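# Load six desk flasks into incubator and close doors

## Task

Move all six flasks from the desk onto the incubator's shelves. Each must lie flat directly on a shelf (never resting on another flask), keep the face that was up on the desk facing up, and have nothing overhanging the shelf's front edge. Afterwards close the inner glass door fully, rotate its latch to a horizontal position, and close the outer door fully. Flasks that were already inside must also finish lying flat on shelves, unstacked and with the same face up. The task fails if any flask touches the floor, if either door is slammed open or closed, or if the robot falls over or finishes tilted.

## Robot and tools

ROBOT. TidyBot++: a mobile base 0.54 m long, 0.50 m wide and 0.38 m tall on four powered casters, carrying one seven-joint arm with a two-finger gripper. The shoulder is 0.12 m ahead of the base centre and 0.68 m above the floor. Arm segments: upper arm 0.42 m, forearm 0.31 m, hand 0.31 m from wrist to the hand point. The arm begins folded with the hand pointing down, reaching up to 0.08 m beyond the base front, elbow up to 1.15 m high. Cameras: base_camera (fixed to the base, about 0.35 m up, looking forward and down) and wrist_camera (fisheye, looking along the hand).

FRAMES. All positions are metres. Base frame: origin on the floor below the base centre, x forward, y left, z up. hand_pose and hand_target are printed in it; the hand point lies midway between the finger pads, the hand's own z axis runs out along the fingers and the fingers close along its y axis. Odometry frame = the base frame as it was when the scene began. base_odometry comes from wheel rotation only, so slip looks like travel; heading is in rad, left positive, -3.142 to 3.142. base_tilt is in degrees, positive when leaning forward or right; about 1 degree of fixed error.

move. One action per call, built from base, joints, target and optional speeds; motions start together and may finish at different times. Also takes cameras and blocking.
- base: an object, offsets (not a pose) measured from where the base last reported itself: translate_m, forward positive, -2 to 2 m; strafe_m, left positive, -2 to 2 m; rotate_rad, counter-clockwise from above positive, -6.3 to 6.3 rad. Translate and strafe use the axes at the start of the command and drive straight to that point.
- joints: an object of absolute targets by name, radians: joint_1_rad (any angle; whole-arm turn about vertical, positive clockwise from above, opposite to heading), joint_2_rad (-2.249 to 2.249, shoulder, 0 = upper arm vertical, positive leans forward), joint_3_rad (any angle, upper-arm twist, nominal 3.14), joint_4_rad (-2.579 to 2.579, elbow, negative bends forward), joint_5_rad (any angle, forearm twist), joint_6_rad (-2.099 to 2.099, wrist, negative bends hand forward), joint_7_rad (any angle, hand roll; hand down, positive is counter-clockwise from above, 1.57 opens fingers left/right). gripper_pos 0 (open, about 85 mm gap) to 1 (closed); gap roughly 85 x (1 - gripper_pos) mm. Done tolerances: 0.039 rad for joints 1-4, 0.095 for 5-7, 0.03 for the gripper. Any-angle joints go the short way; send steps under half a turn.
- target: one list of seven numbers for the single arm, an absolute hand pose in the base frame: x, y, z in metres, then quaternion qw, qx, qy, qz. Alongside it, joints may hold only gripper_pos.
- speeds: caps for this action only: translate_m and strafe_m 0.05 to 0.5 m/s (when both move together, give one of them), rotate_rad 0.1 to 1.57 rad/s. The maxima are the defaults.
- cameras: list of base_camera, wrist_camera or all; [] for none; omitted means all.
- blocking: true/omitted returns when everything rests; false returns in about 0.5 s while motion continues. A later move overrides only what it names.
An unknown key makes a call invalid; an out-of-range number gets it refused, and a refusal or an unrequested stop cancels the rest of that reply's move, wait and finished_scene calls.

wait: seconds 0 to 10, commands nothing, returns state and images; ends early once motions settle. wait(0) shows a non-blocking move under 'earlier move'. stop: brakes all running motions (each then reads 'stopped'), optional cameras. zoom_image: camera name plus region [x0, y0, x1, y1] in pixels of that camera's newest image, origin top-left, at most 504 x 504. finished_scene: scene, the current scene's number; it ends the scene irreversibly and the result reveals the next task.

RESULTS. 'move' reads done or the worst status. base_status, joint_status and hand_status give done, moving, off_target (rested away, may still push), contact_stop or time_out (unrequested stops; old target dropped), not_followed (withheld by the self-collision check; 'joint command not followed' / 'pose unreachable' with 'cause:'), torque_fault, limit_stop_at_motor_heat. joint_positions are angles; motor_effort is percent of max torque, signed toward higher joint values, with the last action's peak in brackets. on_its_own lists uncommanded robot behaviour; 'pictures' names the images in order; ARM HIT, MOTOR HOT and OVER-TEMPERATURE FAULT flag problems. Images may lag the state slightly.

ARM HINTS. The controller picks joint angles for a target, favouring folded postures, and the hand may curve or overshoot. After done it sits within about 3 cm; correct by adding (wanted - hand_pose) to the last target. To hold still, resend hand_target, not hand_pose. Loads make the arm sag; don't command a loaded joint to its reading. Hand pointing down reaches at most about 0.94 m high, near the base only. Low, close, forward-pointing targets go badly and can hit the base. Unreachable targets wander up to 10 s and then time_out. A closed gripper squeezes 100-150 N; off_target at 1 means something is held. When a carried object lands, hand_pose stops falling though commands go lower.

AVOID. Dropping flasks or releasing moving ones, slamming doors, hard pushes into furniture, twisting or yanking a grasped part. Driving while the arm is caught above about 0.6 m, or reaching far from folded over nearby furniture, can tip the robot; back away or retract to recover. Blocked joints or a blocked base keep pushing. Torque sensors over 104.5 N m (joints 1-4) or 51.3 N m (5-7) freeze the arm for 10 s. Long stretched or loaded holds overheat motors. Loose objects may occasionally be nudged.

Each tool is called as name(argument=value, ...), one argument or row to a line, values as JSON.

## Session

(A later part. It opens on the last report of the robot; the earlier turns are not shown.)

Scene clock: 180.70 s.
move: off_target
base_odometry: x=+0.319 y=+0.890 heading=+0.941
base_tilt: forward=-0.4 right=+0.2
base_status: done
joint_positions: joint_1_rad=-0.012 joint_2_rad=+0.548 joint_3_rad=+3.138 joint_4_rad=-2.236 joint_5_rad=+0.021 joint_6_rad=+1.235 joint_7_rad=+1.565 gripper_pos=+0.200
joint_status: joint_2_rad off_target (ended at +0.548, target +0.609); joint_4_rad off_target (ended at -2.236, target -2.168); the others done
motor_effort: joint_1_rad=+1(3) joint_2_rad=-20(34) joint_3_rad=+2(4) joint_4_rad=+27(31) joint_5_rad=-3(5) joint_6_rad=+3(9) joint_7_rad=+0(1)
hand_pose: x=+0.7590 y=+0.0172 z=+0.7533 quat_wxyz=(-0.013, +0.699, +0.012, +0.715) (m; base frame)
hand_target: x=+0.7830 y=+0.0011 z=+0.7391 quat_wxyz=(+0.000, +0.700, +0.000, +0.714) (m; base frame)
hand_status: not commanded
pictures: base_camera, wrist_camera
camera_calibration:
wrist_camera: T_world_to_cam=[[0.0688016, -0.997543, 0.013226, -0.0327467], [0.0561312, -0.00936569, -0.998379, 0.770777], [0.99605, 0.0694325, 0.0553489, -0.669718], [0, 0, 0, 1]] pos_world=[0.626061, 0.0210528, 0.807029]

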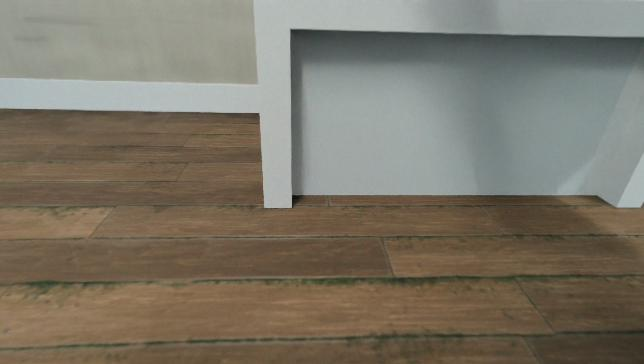

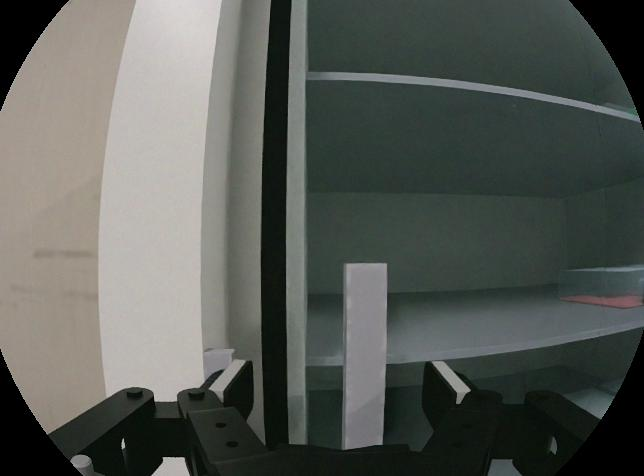

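move(
  base={"translate_m":-0.02,"strafe_m": -0.012},
  speeds={"translate_m":0.1},
)

move(
  joints={"gripper_pos":0.9},
)

Scene clock: 184.30 s.
move: done
base_odometry: x=+0.317 y=+0.867 heading=+0.942
base_tilt: forward=-0.4 right=+0.2
base_status: done
joint_positions: joint_1_rad=-0.004 joint_2_rad=+0.582 joint_3_rad=+3.140 joint_4_rad=-2.174 joint_5_rad=+0.019 joint_6_rad=+1.232 joint_7_rad=+1.565 gripper_pos=+0.200
joint_status: not commanded
on_its_own: joint_4_rad moved +0.062 to your old target -2.168
motor_effort: joint_1_rad=-1(5) joint_2_rad=-31(33) joint_3_rad=+0(5) joint_4_rad=+12(27) joint_5_rad=+0(5) joint_6_rad=+8(9) joint_7_rad=-1(1)
hand_pose: x=+0.7793 y=+0.0105 z=+0.7562 quat_wxyz=(-0.008, +0.691, +0.008, +0.723) (m; base frame)
hand_target: x=+0.7830 y=+0.0011 z=+0.7391 quat_wxyz=(+0.000, +0.700, +0.000, +0.714) (m; base frame)
hand_status: not commanded
pictures: base_camera, wrist_camera
camera_calibration:
wrist_camera: T_world_to_cam=[[0.0567288, -0.998282, 0.0146865, -0.032623], [0.0801711, -0.0101078, -0.99673, 0.752437], [0.995166, 0.0577207, 0.0794599, -0.707038], [0, 0, 0, 1]] pos_world=[0.645147, 0.0158493, 0.806637]

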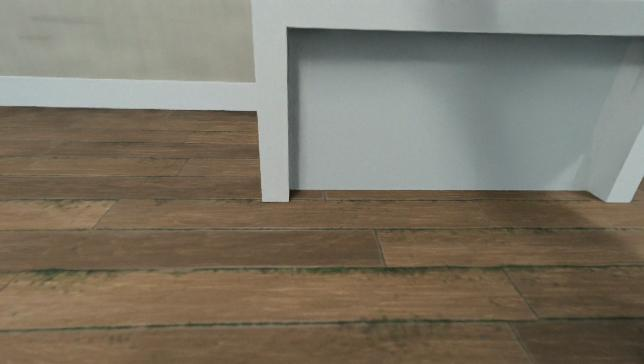

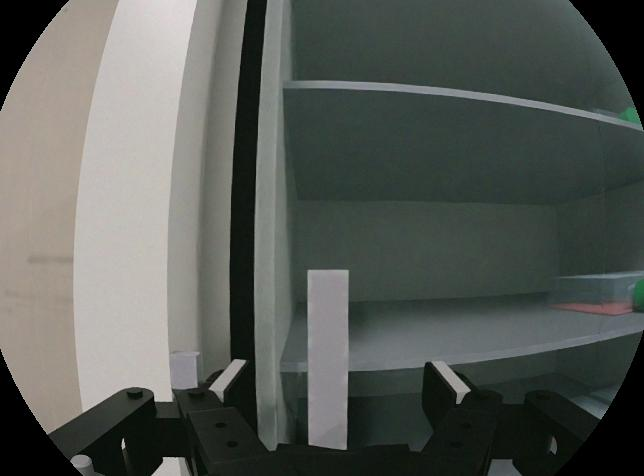

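Scene clock: 185.23 s.
move: off_target
base_odometry: x=+0.317 y=+0.867 heading=+0.942
base_tilt: forward=-0.4 right=+0.2
base_status: not commanded
joint_positions: joint_1_rad=-0.008 joint_2_rad=+0.582 joint_3_rad=+3.137 joint_4_rad=-2.174 joint_5_rad=+0.020 joint_6_rad=+1.232 joint_7_rad=+1.565 gripper_pos=+0.865
joint_status: gripper_pos off_target (ended at +0.865, target +0.900)
motor_effort: joint_1_rad=+1(6) joint_2_rad=-32(32) joint_3_rad=+1(6) joint_4_rad=+12(13) joint_5_rad=-1(4) joint_6_rad=+8(9) joint_7_rad=-1(1)
hand_pose: x=+0.7792 y=+0.0147 z=+0.7562 quat_wxyz=(-0.011, +0.691, +0.010, +0.723) (m; base frame)
hand_target: x=+0.7830 y=+0.0011 z=+0.7391 quat_wxyz=(+0.000, +0.700, +0.000, +0.714) (m; base frame)
hand_status: not commanded
pictures: base_camera, wrist_camera
camera_calibration:
wrist_camera: T_world_to_cam=[[0.0637603, -0.997874, 0.0134827, -0.0329908], [0.0802606, -0.00833899, -0.996739, 0.752503], [0.994733, 0.0646345, 0.0795583, -0.707026], [0, 0, 0, 1]] pos_world=[0.645009, 0.0190527, 0.806744]

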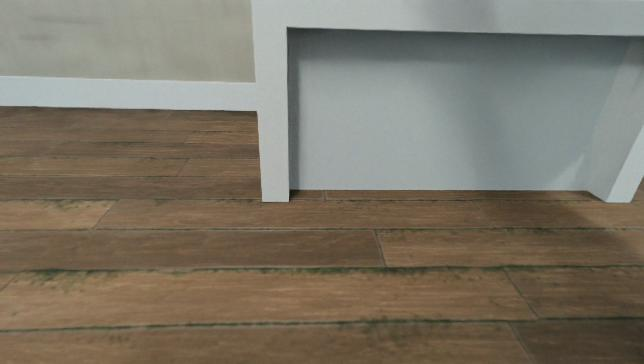

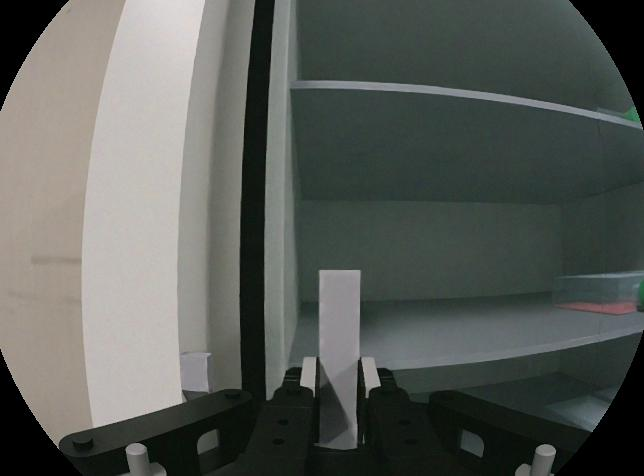

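move(
  base={"translate_m":-0.08},
  speeds={"translate_m":0.06},
)

Scene clock: 189.50 s.
move: done
base_odometry: x=+0.270 y=+0.802 heading=+0.942
base_tilt: forward=-0.4 right=+0.2
base_status: done
joint_positions: joint_1_rad=+0.012 joint_2_rad=+0.584 joint_3_rad=+3.148 joint_4_rad=-2.172 joint_5_rad=+0.020 joint_6_rad=+1.232 joint_7_rad=+1.565 gripper_pos=+0.865
joint_status: not commanded
motor_effort: joint_1_rad=-3(7) joint_2_rad=-31(35) joint_3_rad=-2(5) joint_4_rad=+9(14) joint_5_rad=+1(4) joint_6_rad=+8(10) joint_7_rad=-1(1)
hand_pose: x=+0.7803 y=-0.0036 z=+0.7560 quat_wxyz=(+0.001, +0.690, +0.002, +0.723) (m; base frame)
hand_target: x=+0.7830 y=+0.0011 z=+0.7391 quat_wxyz=(+0.000, +0.700, +0.000, +0.714) (m; base frame)
hand_status: not commanded
pictures: base_camera, wrist_camera
camera_calibration:
wrist_camera: T_world_to_cam=[[0.0351668, -0.999199, 0.019084, -0.0331843], [0.0806162, -0.0161974, -0.996614, 0.751664], [0.996125, 0.0365862, 0.079982, -0.708438], [0, 0, 0, 1]] pos_world=[0.646263, 0.00493627, 0.806414]

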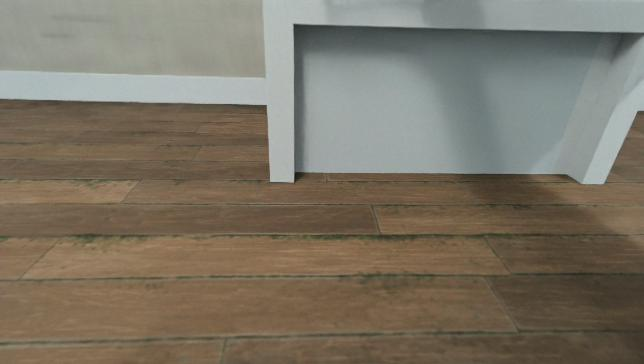

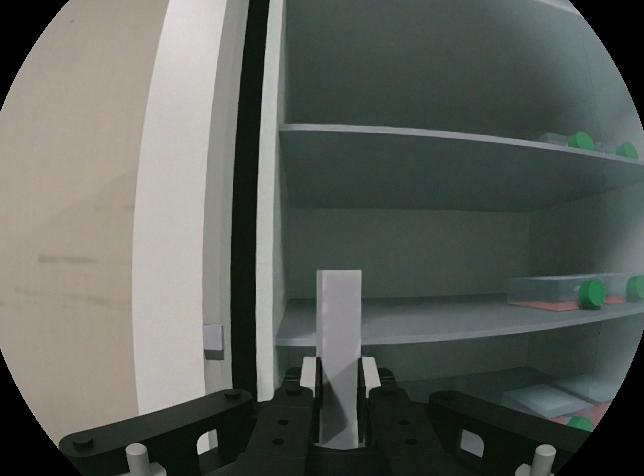

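move(
  base={"translate_m":-0.105,"strafe_m":-0.23,"rotate_rad":0.25},
  speeds={"translate_m":0.1,"rotate_rad":0.1},
)

Scene clock: 197.83 s.
move: done
base_odometry: x=+0.394 y=+0.582 heading=+1.192
base_tilt: forward=-0.4 right=+0.2
base_status: done
joint_positions: joint_1_rad=+0.029 joint_2_rad=+0.585 joint_3_rad=+3.161 joint_4_rad=-2.170 joint_5_rad=+0.001 joint_6_rad=+1.232 joint_7_rad=+1.565 gripper_pos=+0.865
joint_status: not commanded
motor_effort: joint_1_rad=-5(10) joint_2_rad=-32(33) joint_3_rad=-3(8) joint_4_rad=+10(14) joint_5_rad=+3(6) joint_6_rad=+9(10) joint_7_rad=-1(1)
hand_pose: x=+0.7803 y=-0.0276 z=+0.7563 quat_wxyz=(+0.018, +0.690, -0.014, +0.724) (m; base frame)
hand_target: x=+0.7830 y=+0.0011 z=+0.7391 quat_wxyz=(+0.000, +0.700, +0.000, +0.714) (m; base frame)
hand_status: not commanded
pictures: base_camera, wrist_camera
camera_calibration:
wrist_camera: T_world_to_cam=[[-0.0109427, -0.999753, 0.0193313, -0.021402], [0.0809757, -0.0201549, -0.996512, 0.751073], [0.996656, -0.00933914, 0.0811763, -0.710137], [0, 0, 0, 1]] pos_world=[0.64671, -0.012891, 0.806513]

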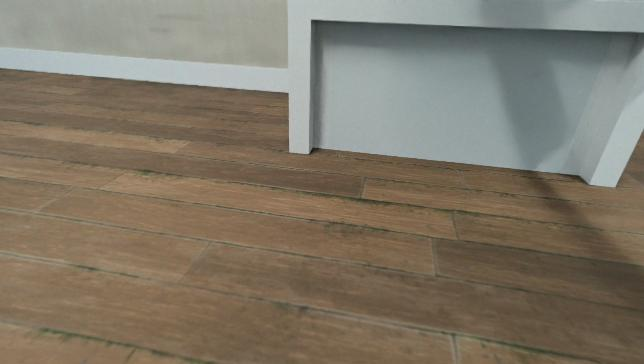

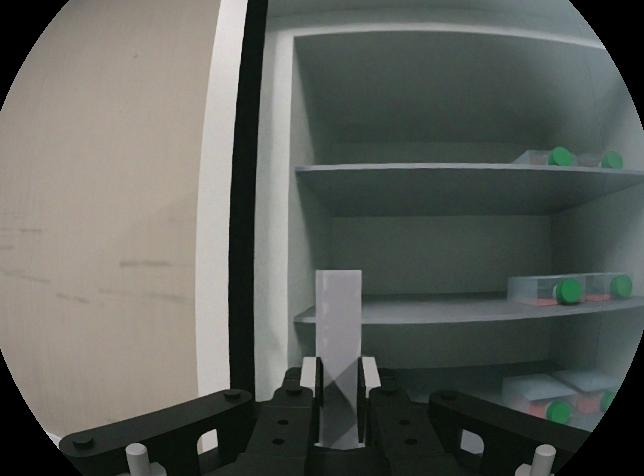

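move(
  joints={"gripper_pos":0.2},
  cameras=[],
)

move(
  base={"translate_m":-0.15},
  speeds={"translate_m":0.15},
)

move(
  base={"translate_m":0.595,"strafe_m":0.988},
  joints={"gripper_pos":0.95},
  cameras=[],
)

move(
  base={"rotate_rad":-1.15},
)

Scene clock: 214.13 s.
move: done
base_odometry: x=+0.394 y=+0.582 heading=+1.192
base_tilt: forward=-0.4 right=+0.2
base_status: not commanded
joint_positions: joint_1_rad=+0.008 joint_2_rad=+0.585 joint_3_rad=+3.149 joint_4_rad=-2.170 joint_5_rad=+0.001 joint_6_rad=+1.232 joint_7_rad=+1.565 gripper_pos=+0.200
joint_status: all done
motor_effort: joint_1_rad=-1(7) joint_2_rad=-31(32) joint_3_rad=+0(5) joint_4_rad=+12(12) joint_5_rad=+1(5) joint_6_rad=+8(9) joint_7_rad=-1(1)
hand_pose: x=+0.7807 y=-0.0074 z=+0.7563 quat_wxyz=(+0.004, +0.690, -0.005, +0.724) (m; base frame)
hand_target: x=+0.7830 y=+0.0011 z=+0.7391 quat_wxyz=(+0.000, +0.700, +0.000, +0.714) (m; base frame)
hand_status: not commanded
pictures: none
No camera images: "cameras" was empty.

Scene clock: 215.80 s.
move: done
base_odometry: x=+0.339 y=+0.442 heading=+1.192
base_tilt: forward=-0.4 right=+0.2
base_status: done
joint_positions: joint_1_rad=+0.008 joint_2_rad=+0.585 joint_3_rad=+3.149 joint_4_rad=-2.170 joint_5_rad=+0.001 joint_6_rad=+1.232 joint_7_rad=+1.565 gripper_pos=+0.200
joint_status: not commanded
motor_effort: joint_1_rad=-1(2) joint_2_rad=-31(33) joint_3_rad=+0(1) joint_4_rad=+12(13) joint_5_rad=+1(1) joint_6_rad=+8(9) joint_7_rad=-1(1)
hand_pose: x=+0.7808 y=-0.0074 z=+0.7561 quat_wxyz=(+0.004, +0.690, -0.005, +0.724) (m; base frame)
hand_target: x=+0.7830 y=+0.0011 z=+0.7391 quat_wxyz=(+0.000, +0.700, +0.000, +0.714) (m; base frame)
hand_status: not commanded
pictures: base_camera, wrist_camera
camera_calibration:
wrist_camera: T_world_to_cam=[[0.0202456, -0.999714, 0.0127021, -0.0206051], [0.081196, -0.0110187, -0.996637, 0.751246], [0.996493, 0.0212089, 0.0809497, -0.709914], [0, 0, 0, 1]] pos_world=[0.646843, 0.00273497, 0.806449]

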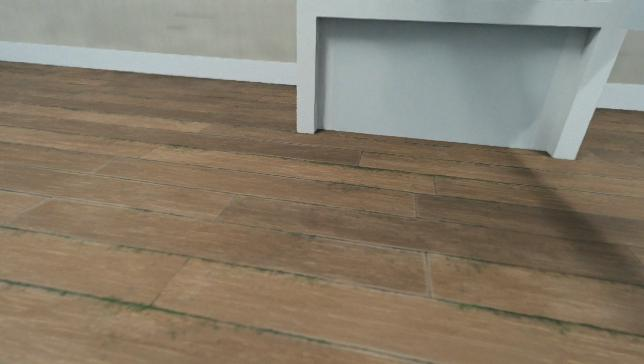

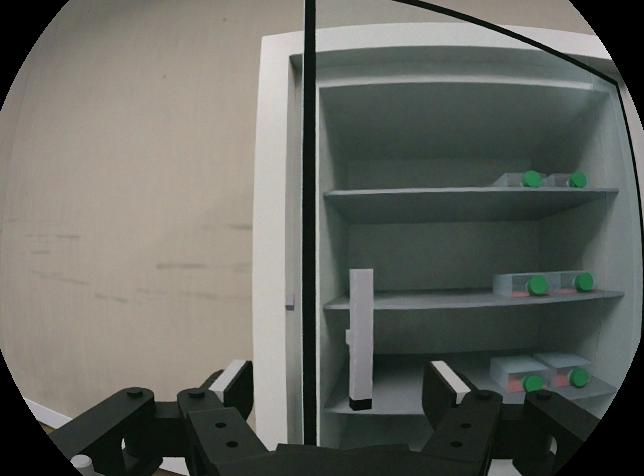

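Scene clock: 219.03 s.
move: done
base_odometry: x=-0.360 y=+1.360 heading=+1.193
base_tilt: forward=-0.4 right=+0.2
base_status: done
joint_positions: joint_1_rad=+0.003 joint_2_rad=+0.585 joint_3_rad=+3.148 joint_4_rad=-2.170 joint_5_rad=+0.001 joint_6_rad=+1.232 joint_7_rad=+1.565 gripper_pos=+0.950
joint_status: all done
motor_effort: joint_1_rad=-1(4) joint_2_rad=-31(32) joint_3_rad=+0(2) joint_4_rad=+11(13) joint_5_rad=+0(2) joint_6_rad=+8(9) joint_7_rad=-1(1)
hand_pose: x=+0.7808 y=-0.0038 z=+0.7561 quat_wxyz=(+0.002, +0.690, -0.003, +0.724) (m; base frame)
hand_target: x=+0.7830 y=+0.0011 z=+0.7391 quat_wxyz=(+0.000, +0.700, +0.000, +0.714) (m; base frame)
hand_status: not commanded
pictures: none
No camera images: "cameras" was empty.

Scene clock: 221.23 s.
move: done
base_odometry: x=-0.360 y=+1.360 heading=+0.043
base_tilt: forward=-0.4 right=+0.2
base_status: done
joint_positions: joint_1_rad=+0.010 joint_2_rad=+0.585 joint_3_rad=+3.148 joint_4_rad=-2.170 joint_5_rad=+0.001 joint_6_rad=+1.232 joint_7_rad=+1.565 gripper_pos=+0.950
joint_status: not commanded
motor_effort: joint_1_rad=-1(5) joint_2_rad=-31(33) joint_3_rad=+0(3) joint_4_rad=+12(12) joint_5_rad=+0(2) joint_6_rad=+9(9) joint_7_rad=-1(1)
hand_pose: x=+0.7807 y=-0.0081 z=+0.7561 quat_wxyz=(+0.004, +0.690, -0.006, +0.724) (m; base frame)
hand_target: x=+0.7830 y=+0.0011 z=+0.7391 quat_wxyz=(+0.000, +0.700, +0.000, +0.714) (m; base frame)
hand_status: not commanded
pictures: base_camera, wrist_camera
camera_calibration:
wrist_camera: T_world_to_cam=[[0.019266, -0.999737, 0.0124161, -0.020341], [0.0812796, -0.0108112, -0.996633, 0.751182], [0.996505, 0.0202103, 0.08105, -0.709994], [0, 0, 0, 1]] pos_world=[0.646849, 0.00213471, 0.80645]

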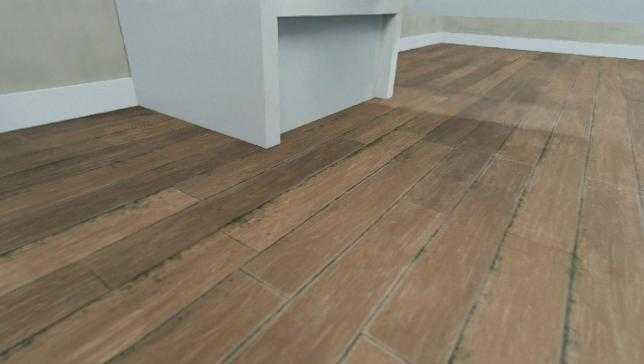

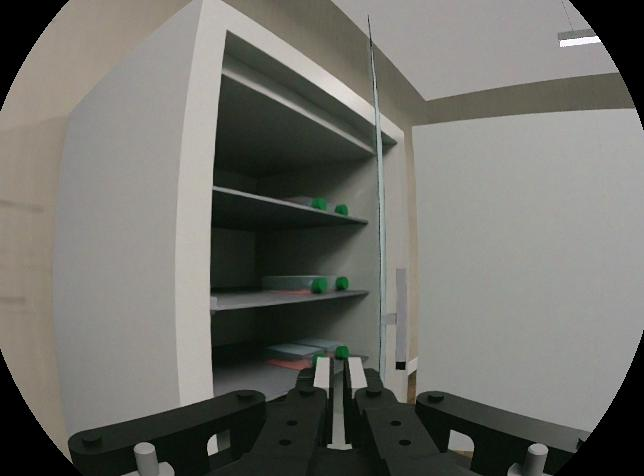

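move(
  base={"translate_m":0.35,"strafe_m":0.05},
  speeds={"translate_m":0.15},
)

Scene clock: 227.47 s.
move: done
base_odometry: x=-0.012 y=+1.425 heading=+0.042
base_tilt: forward=-0.4 right=+0.2
base_status: done
joint_positions: joint_1_rad=+0.010 joint_2_rad=+0.585 joint_3_rad=+3.148 joint_4_rad=-2.170 joint_5_rad=+0.001 joint_6_rad=+1.232 joint_7_rad=+1.565 gripper_pos=+0.950
joint_status: not commanded
motor_effort: joint_1_rad=-1(2) joint_2_rad=-31(33) joint_3_rad=+0(1) joint_4_rad=+11(13) joint_5_rad=+0(1) joint_6_rad=+8(9) joint_7_rad=-1(1)
hand_pose: x=+0.7808 y=-0.0081 z=+0.7560 quat_wxyz=(+0.004, +0.690, -0.006, +0.724) (m; base frame)
hand_target: x=+0.7830 y=+0.0011 z=+0.7391 quat_wxyz=(+0.000, +0.700, +0.000, +0.714) (m; base frame)
hand_status: not commanded
pictures: base_camera, wrist_camera
camera_calibration:
wrist_camera: T_world_to_cam=[[0.0192689, -0.999737, 0.0124125, -0.0203399], [0.081081, -0.0108114, -0.996649, 0.751324], [0.996521, 0.0202107, 0.0808514, -0.709844], [0, 0, 0, 1]] pos_world=[0.646848, 0.00213471, 0.80645]

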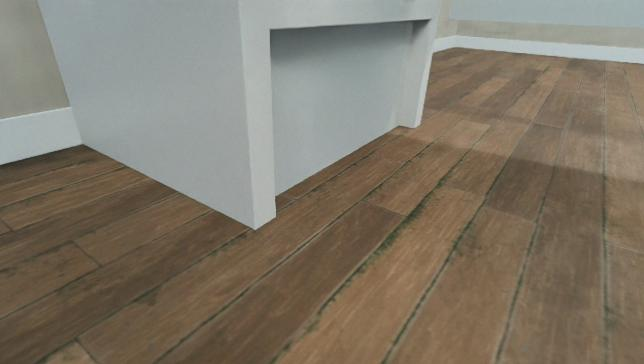

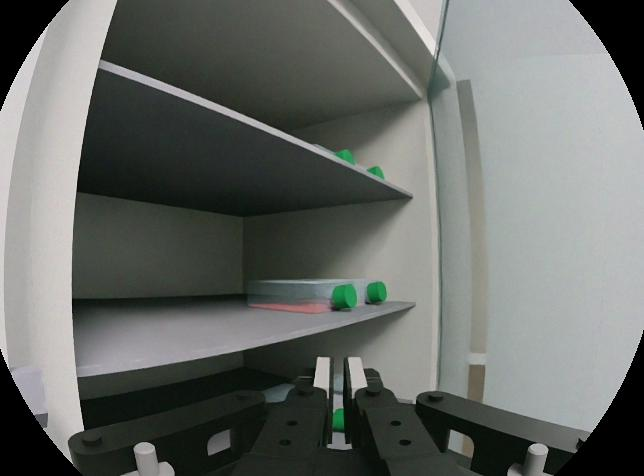

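move(
  base={"strafe_m":-0.3},
  speeds={"strafe_m":0.1},
)

Scene clock: 232.93 s.
move: done
base_odometry: x=+0.001 y=+1.125 heading=+0.042
base_tilt: forward=-0.4 right=+0.2
base_status: done
joint_positions: joint_1_rad=+0.004 joint_2_rad=+0.585 joint_3_rad=+3.146 joint_4_rad=-2.170 joint_5_rad=+0.002 joint_6_rad=+1.232 joint_7_rad=+1.565 gripper_pos=+0.950
joint_status: not commanded
motor_effort: joint_1_rad=-1(4) joint_2_rad=-31(32) joint_3_rad=+0(3) joint_4_rad=+12(12) joint_5_rad=+0(2) joint_6_rad=+8(9) joint_7_rad=-1(1)
hand_pose: x=+0.7808 y=-0.0033 z=+0.7560 quat_wxyz=(+0.001, +0.690, -0.003, +0.724) (m; base frame)
hand_target: x=+0.7830 y=+0.0011 z=+0.7391 quat_wxyz=(+0.000, +0.700, +0.000, +0.714) (m; base frame)
hand_status: not commanded
pictures: base_camera, wrist_camera
camera_calibration:
wrist_camera: T_world_to_cam=[[0.0269697, -0.999569, 0.0115762, -0.0208429], [0.0811339, -0.00935343, -0.996659, 0.751338], [0.996338, 0.0278188, 0.0808467, -0.709803], [0, 0, 0, 1]] pos_world=[0.646807, 0.00593957, 0.806454]

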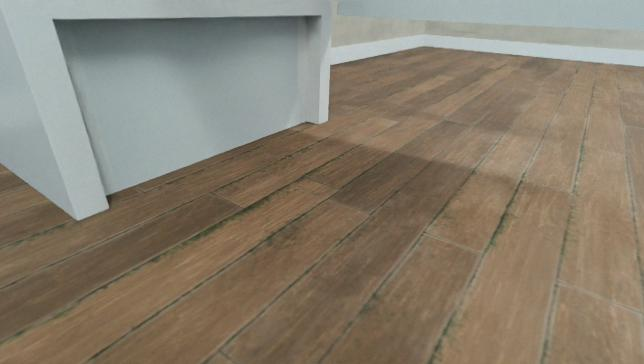

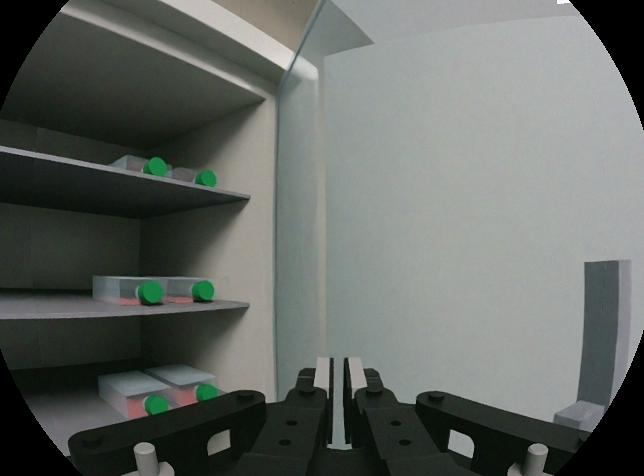

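move(
  base={"strafe_m":-0.25,"translate_m":0.12},
  speeds={"strafe_m":0.1},
)

Scene clock: 238.87 s.
move: done
base_odometry: x=+0.131 y=+0.880 heading=+0.042
base_tilt: forward=-0.4 right=+0.2
base_status: done
joint_positions: joint_1_rad=+0.001 joint_2_rad=+0.585 joint_3_rad=+3.145 joint_4_rad=-2.170 joint_5_rad=+0.002 joint_6_rad=+1.232 joint_7_rad=+1.565 gripper_pos=+0.950
joint_status: not commanded
motor_effort: joint_1_rad=-1(3) joint_2_rad=-31(33) joint_3_rad=+0(3) joint_4_rad=+12(14) joint_5_rad=+0(2) joint_6_rad=+8(9) joint_7_rad=-1(1)
hand_pose: x=+0.7808 y=-0.0004 z=+0.7560 quat_wxyz=(-0.001, +0.690, -0.002, +0.724) (m; base frame)
hand_target: x=+0.7830 y=+0.0011 z=+0.7391 quat_wxyz=(+0.000, +0.700, +0.000, +0.714) (m; base frame)
hand_status: not commanded
pictures: base_camera, wrist_camera
camera_calibration:
wrist_camera: T_world_to_cam=[[0.0316597, -0.999441, 0.0107707, -0.0210207], [0.0810518, -0.00817338, -0.996676, 0.75133], [0.996207, 0.0324274, 0.0807477, -0.709605], [0, 0, 0, 1]] pos_world=[0.646682, 0.00814265, 0.806359]

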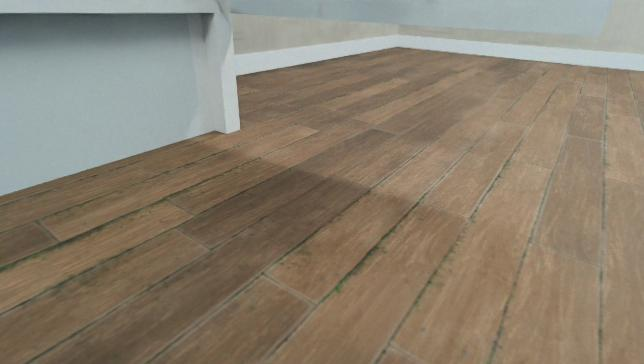

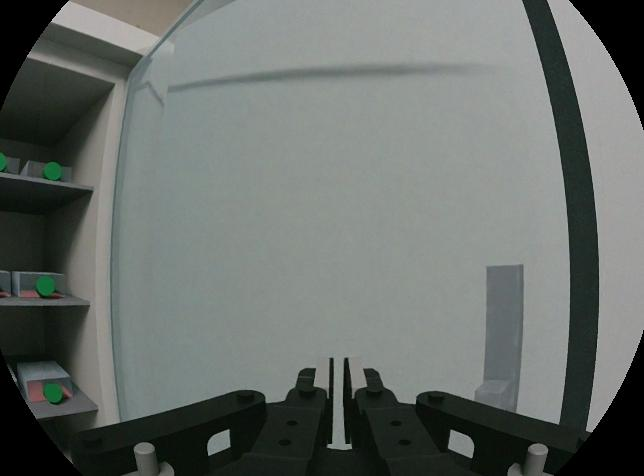

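move(
  base={"strafe_m":-0.04,"translate_m":0.12},
  speeds={"translate_m":0.1},
)

Scene clock: 242.90 s.
move: done
base_odometry: x=+0.253 y=+0.845 heading=+0.042
base_tilt: forward=-0.4 right=+0.2
base_status: done
joint_positions: joint_1_rad=+0.001 joint_2_rad=+0.585 joint_3_rad=+3.144 joint_4_rad=-2.171 joint_5_rad=+0.002 joint_6_rad=+1.232 joint_7_rad=+1.565 gripper_pos=+0.950
joint_status: not commanded
motor_effort: joint_1_rad=+0(2) joint_2_rad=-31(33) joint_3_rad=+0(3) joint_4_rad=+12(14) joint_5_rad=+0(1) joint_6_rad=+8(9) joint_7_rad=-1(1)
hand_pose: x=+0.7805 y=+0.0002 z=+0.7555 quat_wxyz=(-0.001, +0.691, -0.002, +0.723) (m; base frame)
hand_target: x=+0.7830 y=+0.0011 z=+0.7391 quat_wxyz=(+0.000, +0.700, +0.000, +0.714) (m; base frame)
hand_status: not commanded
pictures: base_camera, wrist_camera
camera_calibration:
wrist_camera: T_world_to_cam=[[0.0326903, -0.99941, 0.0105295, -0.0209859], [0.0800468, -0.00788323, -0.99676, 0.751759], [0.996255, 0.0334272, 0.0797419, -0.70872], [0, 0, 0, 1]] pos_world=[0.646576, 0.00864333, 0.806059]

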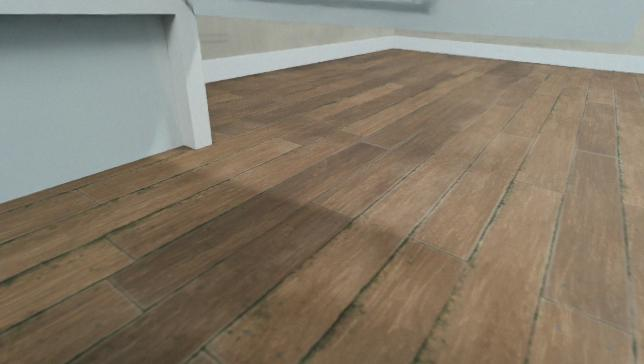

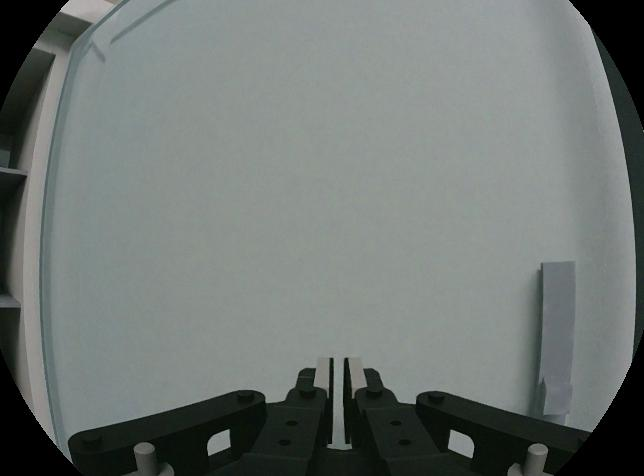

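move(
  base={"translate_m":-0.45},
  cameras=[],
)

move(
  base={"rotate_rad":0.9},
  cameras=[],
)

move(
  base={"strafe_m":-0.5, "translate_m":0.15},
)

zoom_image(
  camera="wrist_camera",
  region=[150, 20, 500, 470],
)

Scene clock: 254.87 s.
move: done
base_odometry: x=-0.197 y=+0.826 heading=+0.042
base_tilt: forward=-0.4 right=+0.2
base_status: done
joint_positions: joint_1_rad=+0.001 joint_2_rad=+0.586 joint_3_rad=+3.144 joint_4_rad=-2.171 joint_5_rad=+0.002 joint_6_rad=+1.232 joint_7_rad=+1.565 gripper_pos=+0.950
joint_status: not commanded
motor_effort: joint_1_rad=+0(3) joint_2_rad=-31(33) joint_3_rad=+0(1) joint_4_rad=+12(13) joint_5_rad=+0(1) joint_6_rad=+8(9) joint_7_rad=-1(1)
hand_pose: x=+0.7806 y=+0.0003 z=+0.7553 quat_wxyz=(-0.001, +0.691, -0.002, +0.723) (m; base frame)
hand_target: x=+0.7830 y=+0.0011 z=+0.7391 quat_wxyz=(+0.000, +0.700, +0.000, +0.714) (m; base frame)
hand_status: not commanded
pictures: none
No camera images: "cameras" was empty.

Scene clock: 256.87 s.
move: done
base_odometry: x=-0.197 y=+0.826 heading=+0.942
base_tilt: forward=-0.4 right=+0.2
base_status: done
joint_positions: joint_1_rad=-0.009 joint_2_rad=+0.586 joint_3_rad=+3.138 joint_4_rad=-2.171 joint_5_rad=+0.002 joint_6_rad=+1.232 joint_7_rad=+1.565 gripper_pos=+0.950
joint_status: not commanded
motor_effort: joint_1_rad=+0(4) joint_2_rad=-31(32) joint_3_rad=+0(3) joint_4_rad=+11(12) joint_5_rad=+0(2) joint_6_rad=+8(9) joint_7_rad=-1(1)
hand_pose: x=+0.7804 y=+0.0093 z=+0.7554 quat_wxyz=(-0.007, +0.691, +0.002, +0.723) (m; base frame)
hand_target: x=+0.7830 y=+0.0011 z=+0.7391 quat_wxyz=(+0.000, +0.700, +0.000, +0.714) (m; base frame)
hand_status: not commanded
pictures: none
No camera images: "cameras" was empty.

Scene clock: 259.23 s.
move: done
base_odometry: x=+0.296 y=+0.653 heading=+0.943
base_tilt: forward=-0.4 right=+0.2
base_status: done
joint_positions: joint_1_rad=+0.001 joint_2_rad=+0.586 joint_3_rad=+3.139 joint_4_rad=-2.171 joint_5_rad=+0.002 joint_6_rad=+1.232 joint_7_rad=+1.565 gripper_pos=+0.950
joint_status: not commanded
motor_effort: joint_1_rad=+0(3) joint_2_rad=-31(33) joint_3_rad=+0(2) joint_4_rad=+12(13) joint_5_rad=+0(1) joint_6_rad=+8(9) joint_7_rad=-1(1)
hand_pose: x=+0.7805 y=+0.0025 z=+0.7554 quat_wxyz=(-0.003, +0.691, -0.001, +0.723) (m; base frame)
hand_target: x=+0.7830 y=+0.0011 z=+0.7391 quat_wxyz=(+0.000, +0.700, +0.000, +0.714) (m; base frame)
hand_status: not commanded
pictures: base_camera, wrist_camera
camera_calibration:
wrist_camera: T_world_to_cam=[[0.0364295, -0.999305, 0.00792832, -0.0196997], [0.0798748, -0.00499656, -0.996792, 0.751804], [0.996139, 0.0369459, 0.0796372, -0.708524], [0, 0, 0, 1]] pos_world=[0.646455, 0.0102475, 0.805973]

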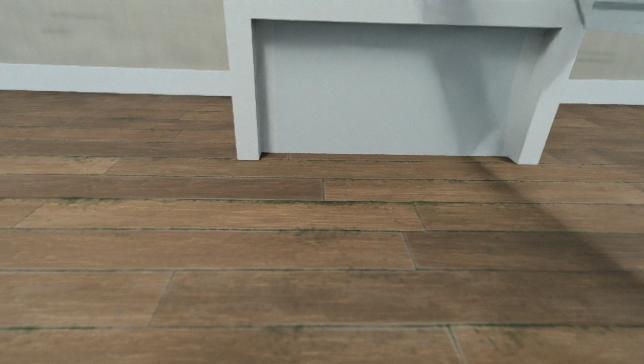

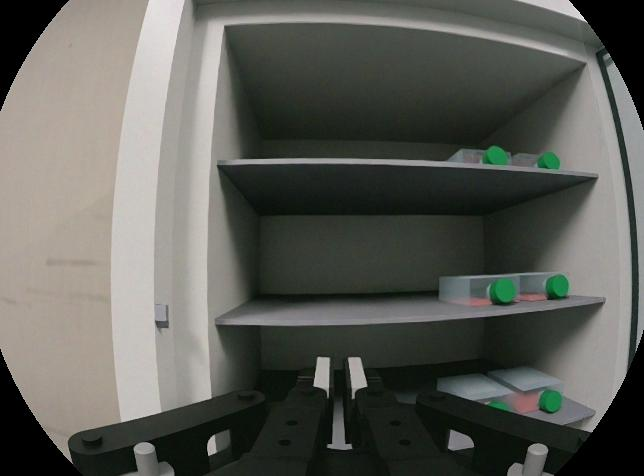

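Scaled by 1.120.

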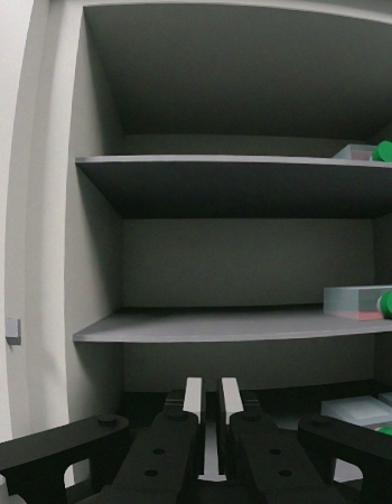

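move(
  base={"translate_m":-1.5},
  joints={"joint_2_rad":0.317,"joint_4_rad":-2.039,"joint_6_rad":0.6,"gripper_pos":0.2},
  cameras=[],
)

move(
  base={"rotate_rad":1.571},
)

zoom_image(
  camera="wrist_camera",
  region=[100, 100, 550, 400],
)

Scene clock: 273.97 s.
move: done
base_odometry: x=-0.586 y=-0.560 heading=+0.942
base_tilt: forward=-0.4 right=+0.2
base_status: done
joint_positions: joint_1_rad=+0.001 joint_2_rad=+0.319 joint_3_rad=+3.139 joint_4_rad=-2.050 joint_5_rad=+0.002 joint_6_rad=+0.632 joint_7_rad=+1.565 gripper_pos=+0.200
joint_status: all done
motor_effort: joint_1_rad=+0(2) joint_2_rad=-28(35) joint_3_rad=+0(1) joint_4_rad=+17(18) joint_5_rad=+1(1) joint_6_rad=+8(9) joint_7_rad=-1(1)
hand_pose: x=+0.7774 y=+0.0024 z=+0.8052 quat_wxyz=(-0.003, +0.763, -0.001, +0.646) (m; base frame)
hand_target: x=+0.7785 y=+0.0011 z=+0.8021 quat_wxyz=(+0.000, +0.769, +0.000, +0.639) (m; base frame)
hand_status: not commanded
pictures: none
No camera images: "cameras" was empty.

Scene clock: 276.33 s.
move: done
base_odometry: x=-0.586 y=-0.560 heading=+2.513
base_tilt: forward=-0.4 right=+0.2
base_status: done
joint_positions: joint_1_rad=-0.008 joint_2_rad=+0.319 joint_3_rad=+3.136 joint_4_rad=-2.048 joint_5_rad=+0.002 joint_6_rad=+0.632 joint_7_rad=+1.565 gripper_pos=+0.200
joint_status: not commanded
motor_effort: joint_1_rad=+0(4) joint_2_rad=-28(30) joint_3_rad=+0(4) joint_4_rad=+17(18) joint_5_rad=+0(1) joint_6_rad=+8(9) joint_7_rad=-1(1)
hand_pose: x=+0.7779 y=+0.0104 z=+0.8063 quat_wxyz=(-0.007, +0.762, +0.003, +0.647) (m; base frame)
hand_target: x=+0.7785 y=+0.0011 z=+0.8021 quat_wxyz=(+0.000, +0.769, +0.000, +0.639) (m; base frame)
hand_status: not commanded
pictures: base_camera, wrist_camera
camera_calibration:
wrist_camera: T_world_to_cam=[[0.0495498, -0.998771, 0.000786378, -0.0165293], [-0.128579, -0.00715969, -0.991673, 0.960859], [0.990461, 0.0490361, -0.128776, -0.537954], [0, 0, 0, 1]] pos_world=[0.657188, 0.0167496, 0.883596]

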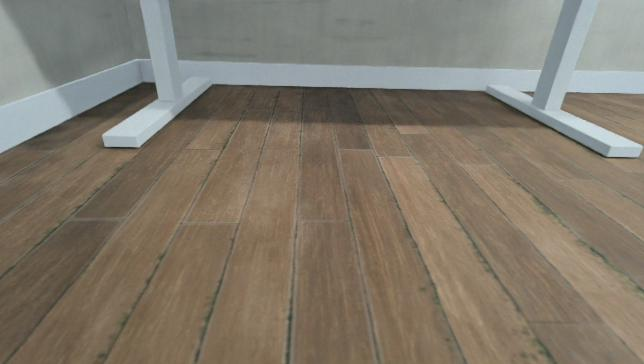

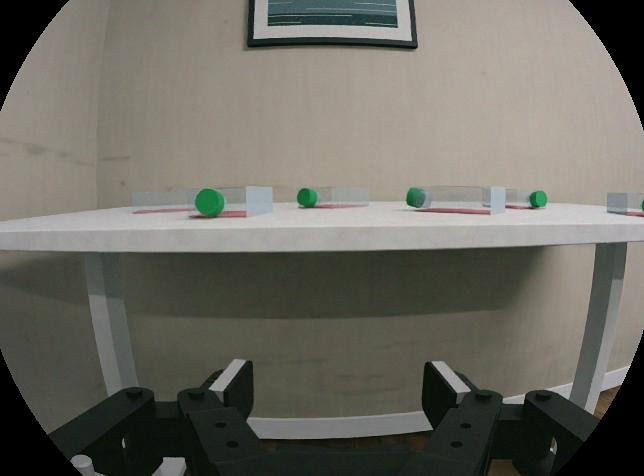

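Scaled by 1.120.

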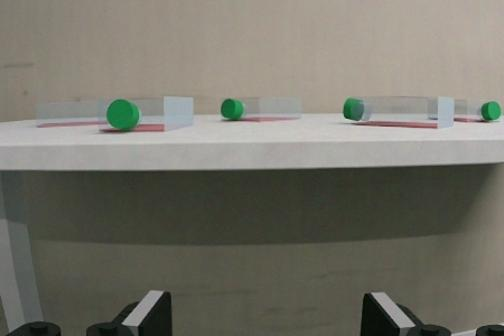

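move(
  joints={"joint_2_rad":0.0,"joint_4_rad":-1.309,"joint_6_rad":-1.0},
  cameras=[],
)

move(
  base={"translate_m":0.3},
)

zoom_image(
  camera="wrist_camera",
  region=[72, 0, 576, 400],
)

Scene clock: 285.23 s.
move: done
base_odometry: x=-0.586 y=-0.560 heading=+2.513
base_tilt: forward=-0.4 right=+0.2
base_status: not commanded
joint_positions: joint_1_rad=-0.008 joint_2_rad=+0.004 joint_3_rad=+3.136 joint_4_rad=-1.322 joint_5_rad=+0.002 joint_6_rad=-0.961 joint_7_rad=+1.565 gripper_pos=+0.200
joint_status: all done
motor_effort: joint_1_rad=+1(2) joint_2_rad=-20(30) joint_3_rad=+1(1) joint_4_rad=+20(22) joint_5_rad=+1(1) joint_6_rad=+6(9) joint_7_rad=-1(1)
hand_pose: x=+0.6606 y=+0.0083 z=+0.9745 quat_wxyz=(-0.003, +0.910, +0.004, +0.415) (m; base frame)
hand_target: x=+0.6529 y=+0.0011 z=+0.9745 quat_wxyz=(+0.000, +0.915, +0.000, +0.404) (m; base frame)
hand_status: not commanded
pictures: none
No camera images: "cameras" was empty.

Scene clock: 287.03 s.
move: done
base_odometry: x=-0.828 y=-0.384 heading=+2.514
base_tilt: forward=-0.4 right=+0.2
base_status: done
joint_positions: joint_1_rad=-0.008 joint_2_rad=+0.003 joint_3_rad=+3.136 joint_4_rad=-1.321 joint_5_rad=+0.002 joint_6_rad=-0.966 joint_7_rad=+1.565 gripper_pos=+0.200
joint_status: not commanded
motor_effort: joint_1_rad=-1(2) joint_2_rad=-20(24) joint_3_rad=+1(1) joint_4_rad=+20(22) joint_5_rad=+0(1) joint_6_rad=+6(7) joint_7_rad=-1(1)
hand_pose: x=+0.6591 y=+0.0083 z=+0.9740 quat_wxyz=(-0.003, +0.911, +0.004, +0.413) (m; base frame)
hand_target: x=+0.6529 y=+0.0011 z=+0.9745 quat_wxyz=(+0.000, +0.915, +0.000, +0.404) (m; base frame)
hand_status: not commanded
pictures: base_camera, wrist_camera
camera_calibration:
wrist_camera: T_world_to_cam=[[0.0432394, -0.998949, -0.0152088, 0.0068699], [-0.633275, -0.0156308, -0.773769, 1.23228], [0.772718, 0.0430887, -0.633285, 0.236372], [0, 0, 0, 1]] pos_world=[0.597424, 0.0159392, 1.10329]

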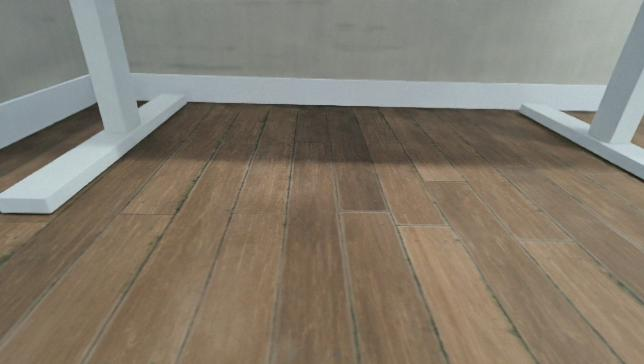

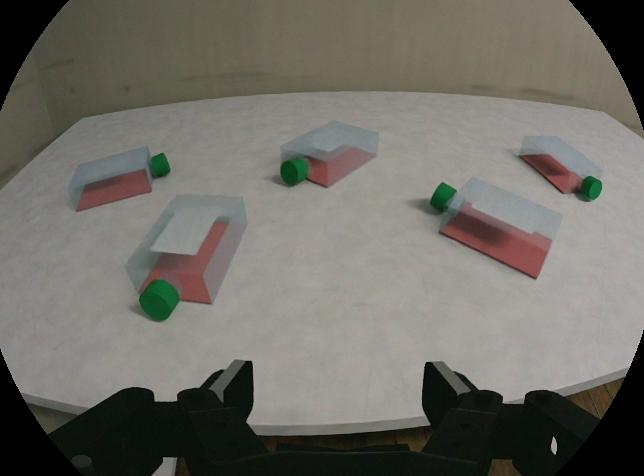

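Scaled by 1.000.

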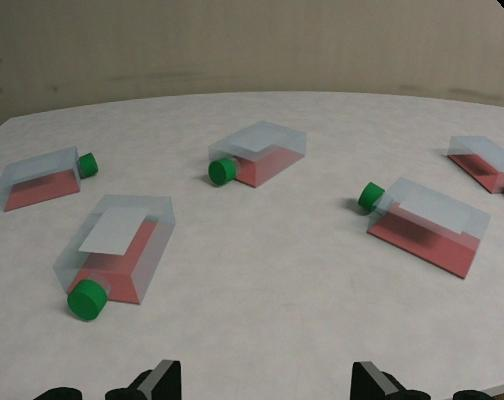

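zoom_image(
  camera="wrist_camera",
  region=[100, 170, 280, 330],
)

zoom_image(
  camera="wrist_camera",
  region=[400, 150, 600, 300],
)

Scaled by 2.800.

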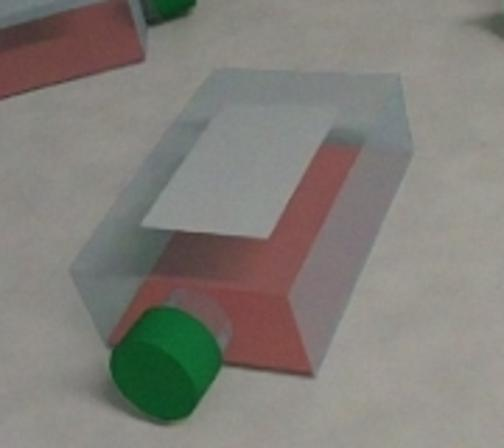

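Scaled by 2.520.

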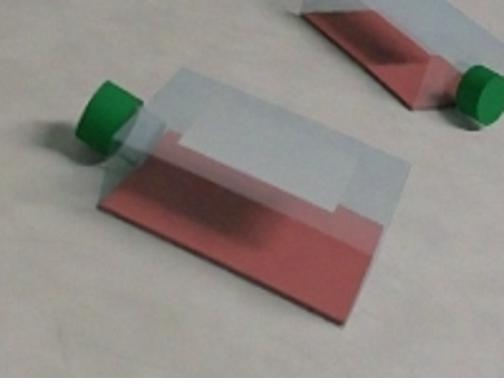

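move(
  base={"rotate_rad":-0.085},
  cameras=[],
)

move(
  base={"strafe_m":0.238},
  joints={"joint_1_rad":0.0,"joint_2_rad":0.034,"joint_4_rad":-1.374,"joint_6_rad":-0.93,"gripper_pos":0.3},
)

Scene clock: 326.60 s.
move: done
base_odometry: x=-0.829 y=-0.384 heading=+2.428
base_tilt: forward=-0.4 right=+0.2
base_status: done
joint_positions: joint_1_rad=+0.000 joint_2_rad=+0.003 joint_3_rad=+3.144 joint_4_rad=-1.321 joint_5_rad=+0.002 joint_6_rad=-0.966 joint_7_rad=+1.565 gripper_pos=+0.200
joint_status: not commanded
motor_effort: joint_1_rad=-1(3) joint_2_rad=-19(22) joint_3_rad=+1(4) joint_4_rad=+20(21) joint_5_rad=+1(1) joint_6_rad=+6(7) joint_7_rad=-1(1)
hand_pose: x=+0.6592 y=-0.0002 z=+0.9740 quat_wxyz=(+0.000, +0.911, -0.004, +0.413) (m; base frame)
hand_target: x=+0.6529 y=+0.0011 z=+0.9745 quat_wxyz=(+0.000, +0.915, +0.000, +0.404) (m; base frame)
hand_status: not commanded
pictures: none
No camera images: "cameras" was empty.

Scene clock: 328.27 s.
move: done
base_odometry: x=-0.985 y=-0.564 heading=+2.428
base_tilt: forward=-0.4 right=+0.2
base_status: done
joint_positions: joint_1_rad=-0.003 joint_2_rad=+0.011 joint_3_rad=+3.139 joint_4_rad=-1.354 joint_5_rad=+0.002 joint_6_rad=-0.951 joint_7_rad=+1.565 gripper_pos=+0.300
joint_status: all done
motor_effort: joint_1_rad=+0(5) joint_2_rad=-20(21) joint_3_rad=+1(4) joint_4_rad=+20(21) joint_5_rad=+1(1) joint_6_rad=+6(7) joint_7_rad=-1(1)
hand_pose: x=+0.6600 y=+0.0041 z=+0.9556 quat_wxyz=(-0.001, +0.916, +0.000, +0.401) (m; base frame)
hand_target: x=+0.6676 y=+0.0011 z=+0.9372 quat_wxyz=(+0.000, +0.920, +0.000, +0.391) (m; base frame)
hand_status: not commanded
pictures: base_camera, wrist_camera
camera_calibration:
wrist_camera: T_world_to_cam=[[0.0350839, -0.999256, -0.0159925, 0.00849563], [-0.652823, -0.0107983, -0.757434, 1.21584], [0.756698, 0.037014, -0.652716, 0.253323], [0, 0, 0, 1]] pos_world=[0.60174, 0.0122419, 1.0864]

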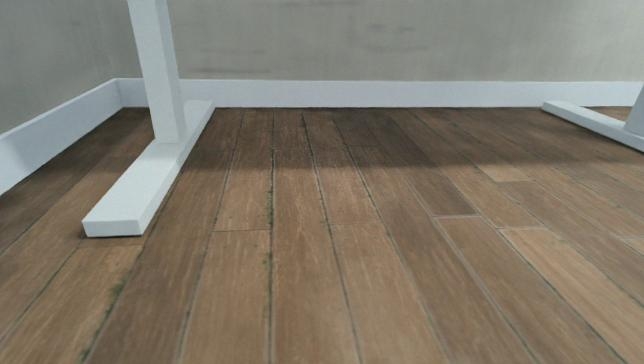

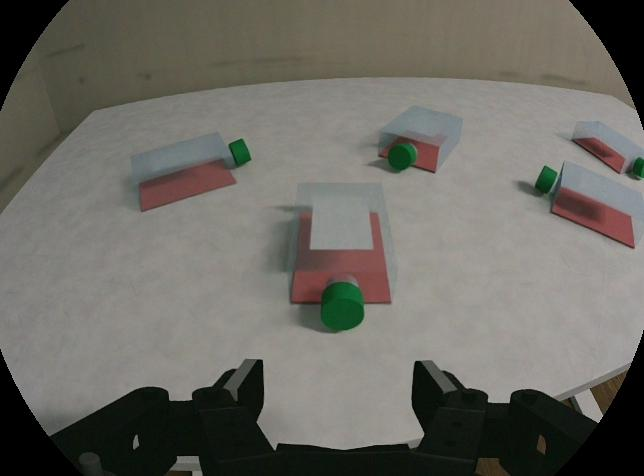

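move(
  base={"translate_m":0.06},
  joints={"joint_2_rad":0.026,"joint_4_rad":-1.48,"joint_6_rad":-0.83},
  cameras=["wrist_camera"],
)

Scene clock: 335.67 s.
move: done
base_odometry: x=-1.030 y=-0.525 heading=+2.428
base_tilt: forward=-0.4 right=+0.2
base_status: done
joint_positions: joint_1_rad=-0.003 joint_2_rad=+0.025 joint_3_rad=+3.139 joint_4_rad=-1.458 joint_5_rad=+0.002 joint_6_rad=-0.872 joint_7_rad=+1.565 gripper_pos=+0.300
joint_status: all done
motor_effort: joint_1_rad=+0(2) joint_2_rad=-21(26) joint_3_rad=+1(2) joint_4_rad=+21(23) joint_5_rad=+0(1) joint_6_rad=+6(7) joint_7_rad=-1(1)
hand_pose: x=+0.6630 y=+0.0041 z=+0.9101 quat_wxyz=(-0.001, +0.924, +0.000, +0.383) (m; base frame)
hand_target: x=+0.6682 y=+0.0011 z=+0.9072 quat_wxyz=(+0.000, +0.920, +0.000, +0.392) (m; base frame)
hand_status: not commanded
pictures: wrist_camera
camera_calibration:
wrist_camera: T_world_to_cam=[[0.0346432, -0.999253, -0.0171188, 0.00896031], [-0.681636, -0.0110981, -0.731608, 1.17902], [0.730871, 0.037014, -0.681511, 0.264682], [0, 0, 0, 1]] pos_world=[0.609901, 0.0122416, 1.04311]

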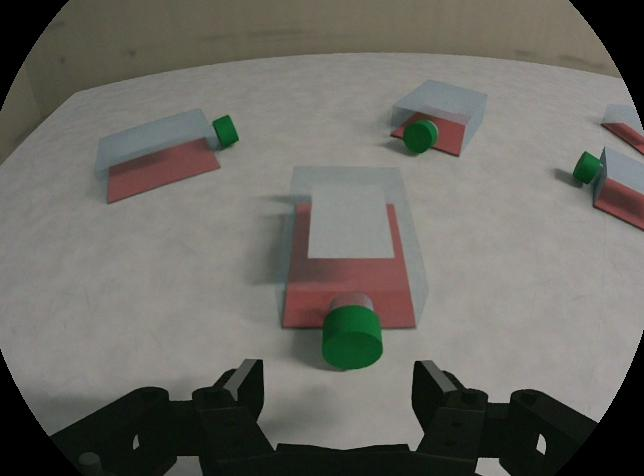

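move(
  base={"translate_m":0.063},
  speeds={"translate_m":0.08},
  joints={"joint_2_rad":0.027,"joint_4_rad":-1.64,"joint_6_rad":-0.68},
  cameras=["wrist_camera"],
)

Scene clock: 342.47 s.
move: done
base_odometry: x=-1.078 y=-0.484 heading=+2.428
base_tilt: forward=-0.4 right=+0.2
base_status: done
joint_positions: joint_1_rad=-0.003 joint_2_rad=+0.020 joint_3_rad=+3.139 joint_4_rad=-1.607 joint_5_rad=+0.002 joint_6_rad=-0.721 joint_7_rad=+1.565 gripper_pos=+0.300
joint_status: all done
motor_effort: joint_1_rad=-1(2) joint_2_rad=-20(24) joint_3_rad=+1(1) joint_4_rad=+20(22) joint_5_rad=+0(1) joint_6_rad=+6(7) joint_7_rad=-1(1)
hand_pose: x=+0.6629 y=+0.0042 z=+0.8666 quat_wxyz=(-0.001, +0.922, +0.000, +0.386) (m; base frame)
hand_target: x=+0.6654 y=+0.0011 z=+0.8541 quat_wxyz=(+0.000, +0.922, +0.000, +0.387) (m; base frame)
hand_status: not commanded
pictures: wrist_camera
camera_calibration:
wrist_camera: T_world_to_cam=[[0.0351106, -0.999242, -0.0167892, 0.00772896], [-0.676528, -0.0113995, -0.736329, 1.14783], [0.73558, 0.0372113, -0.676416, 0.227524], [0, 0, 0, 1]] pos_world=[0.608906, 0.0123413, 0.999212]

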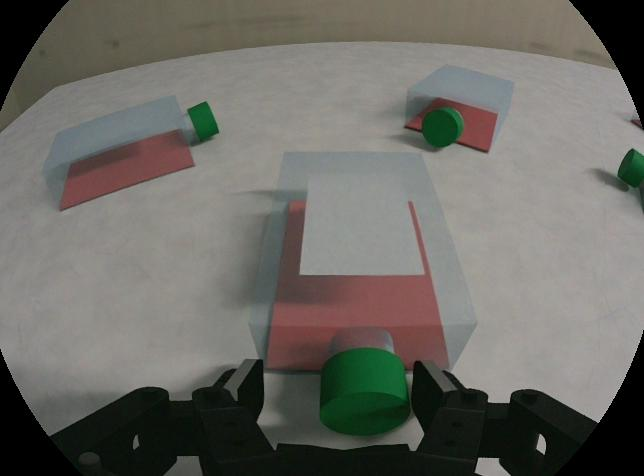

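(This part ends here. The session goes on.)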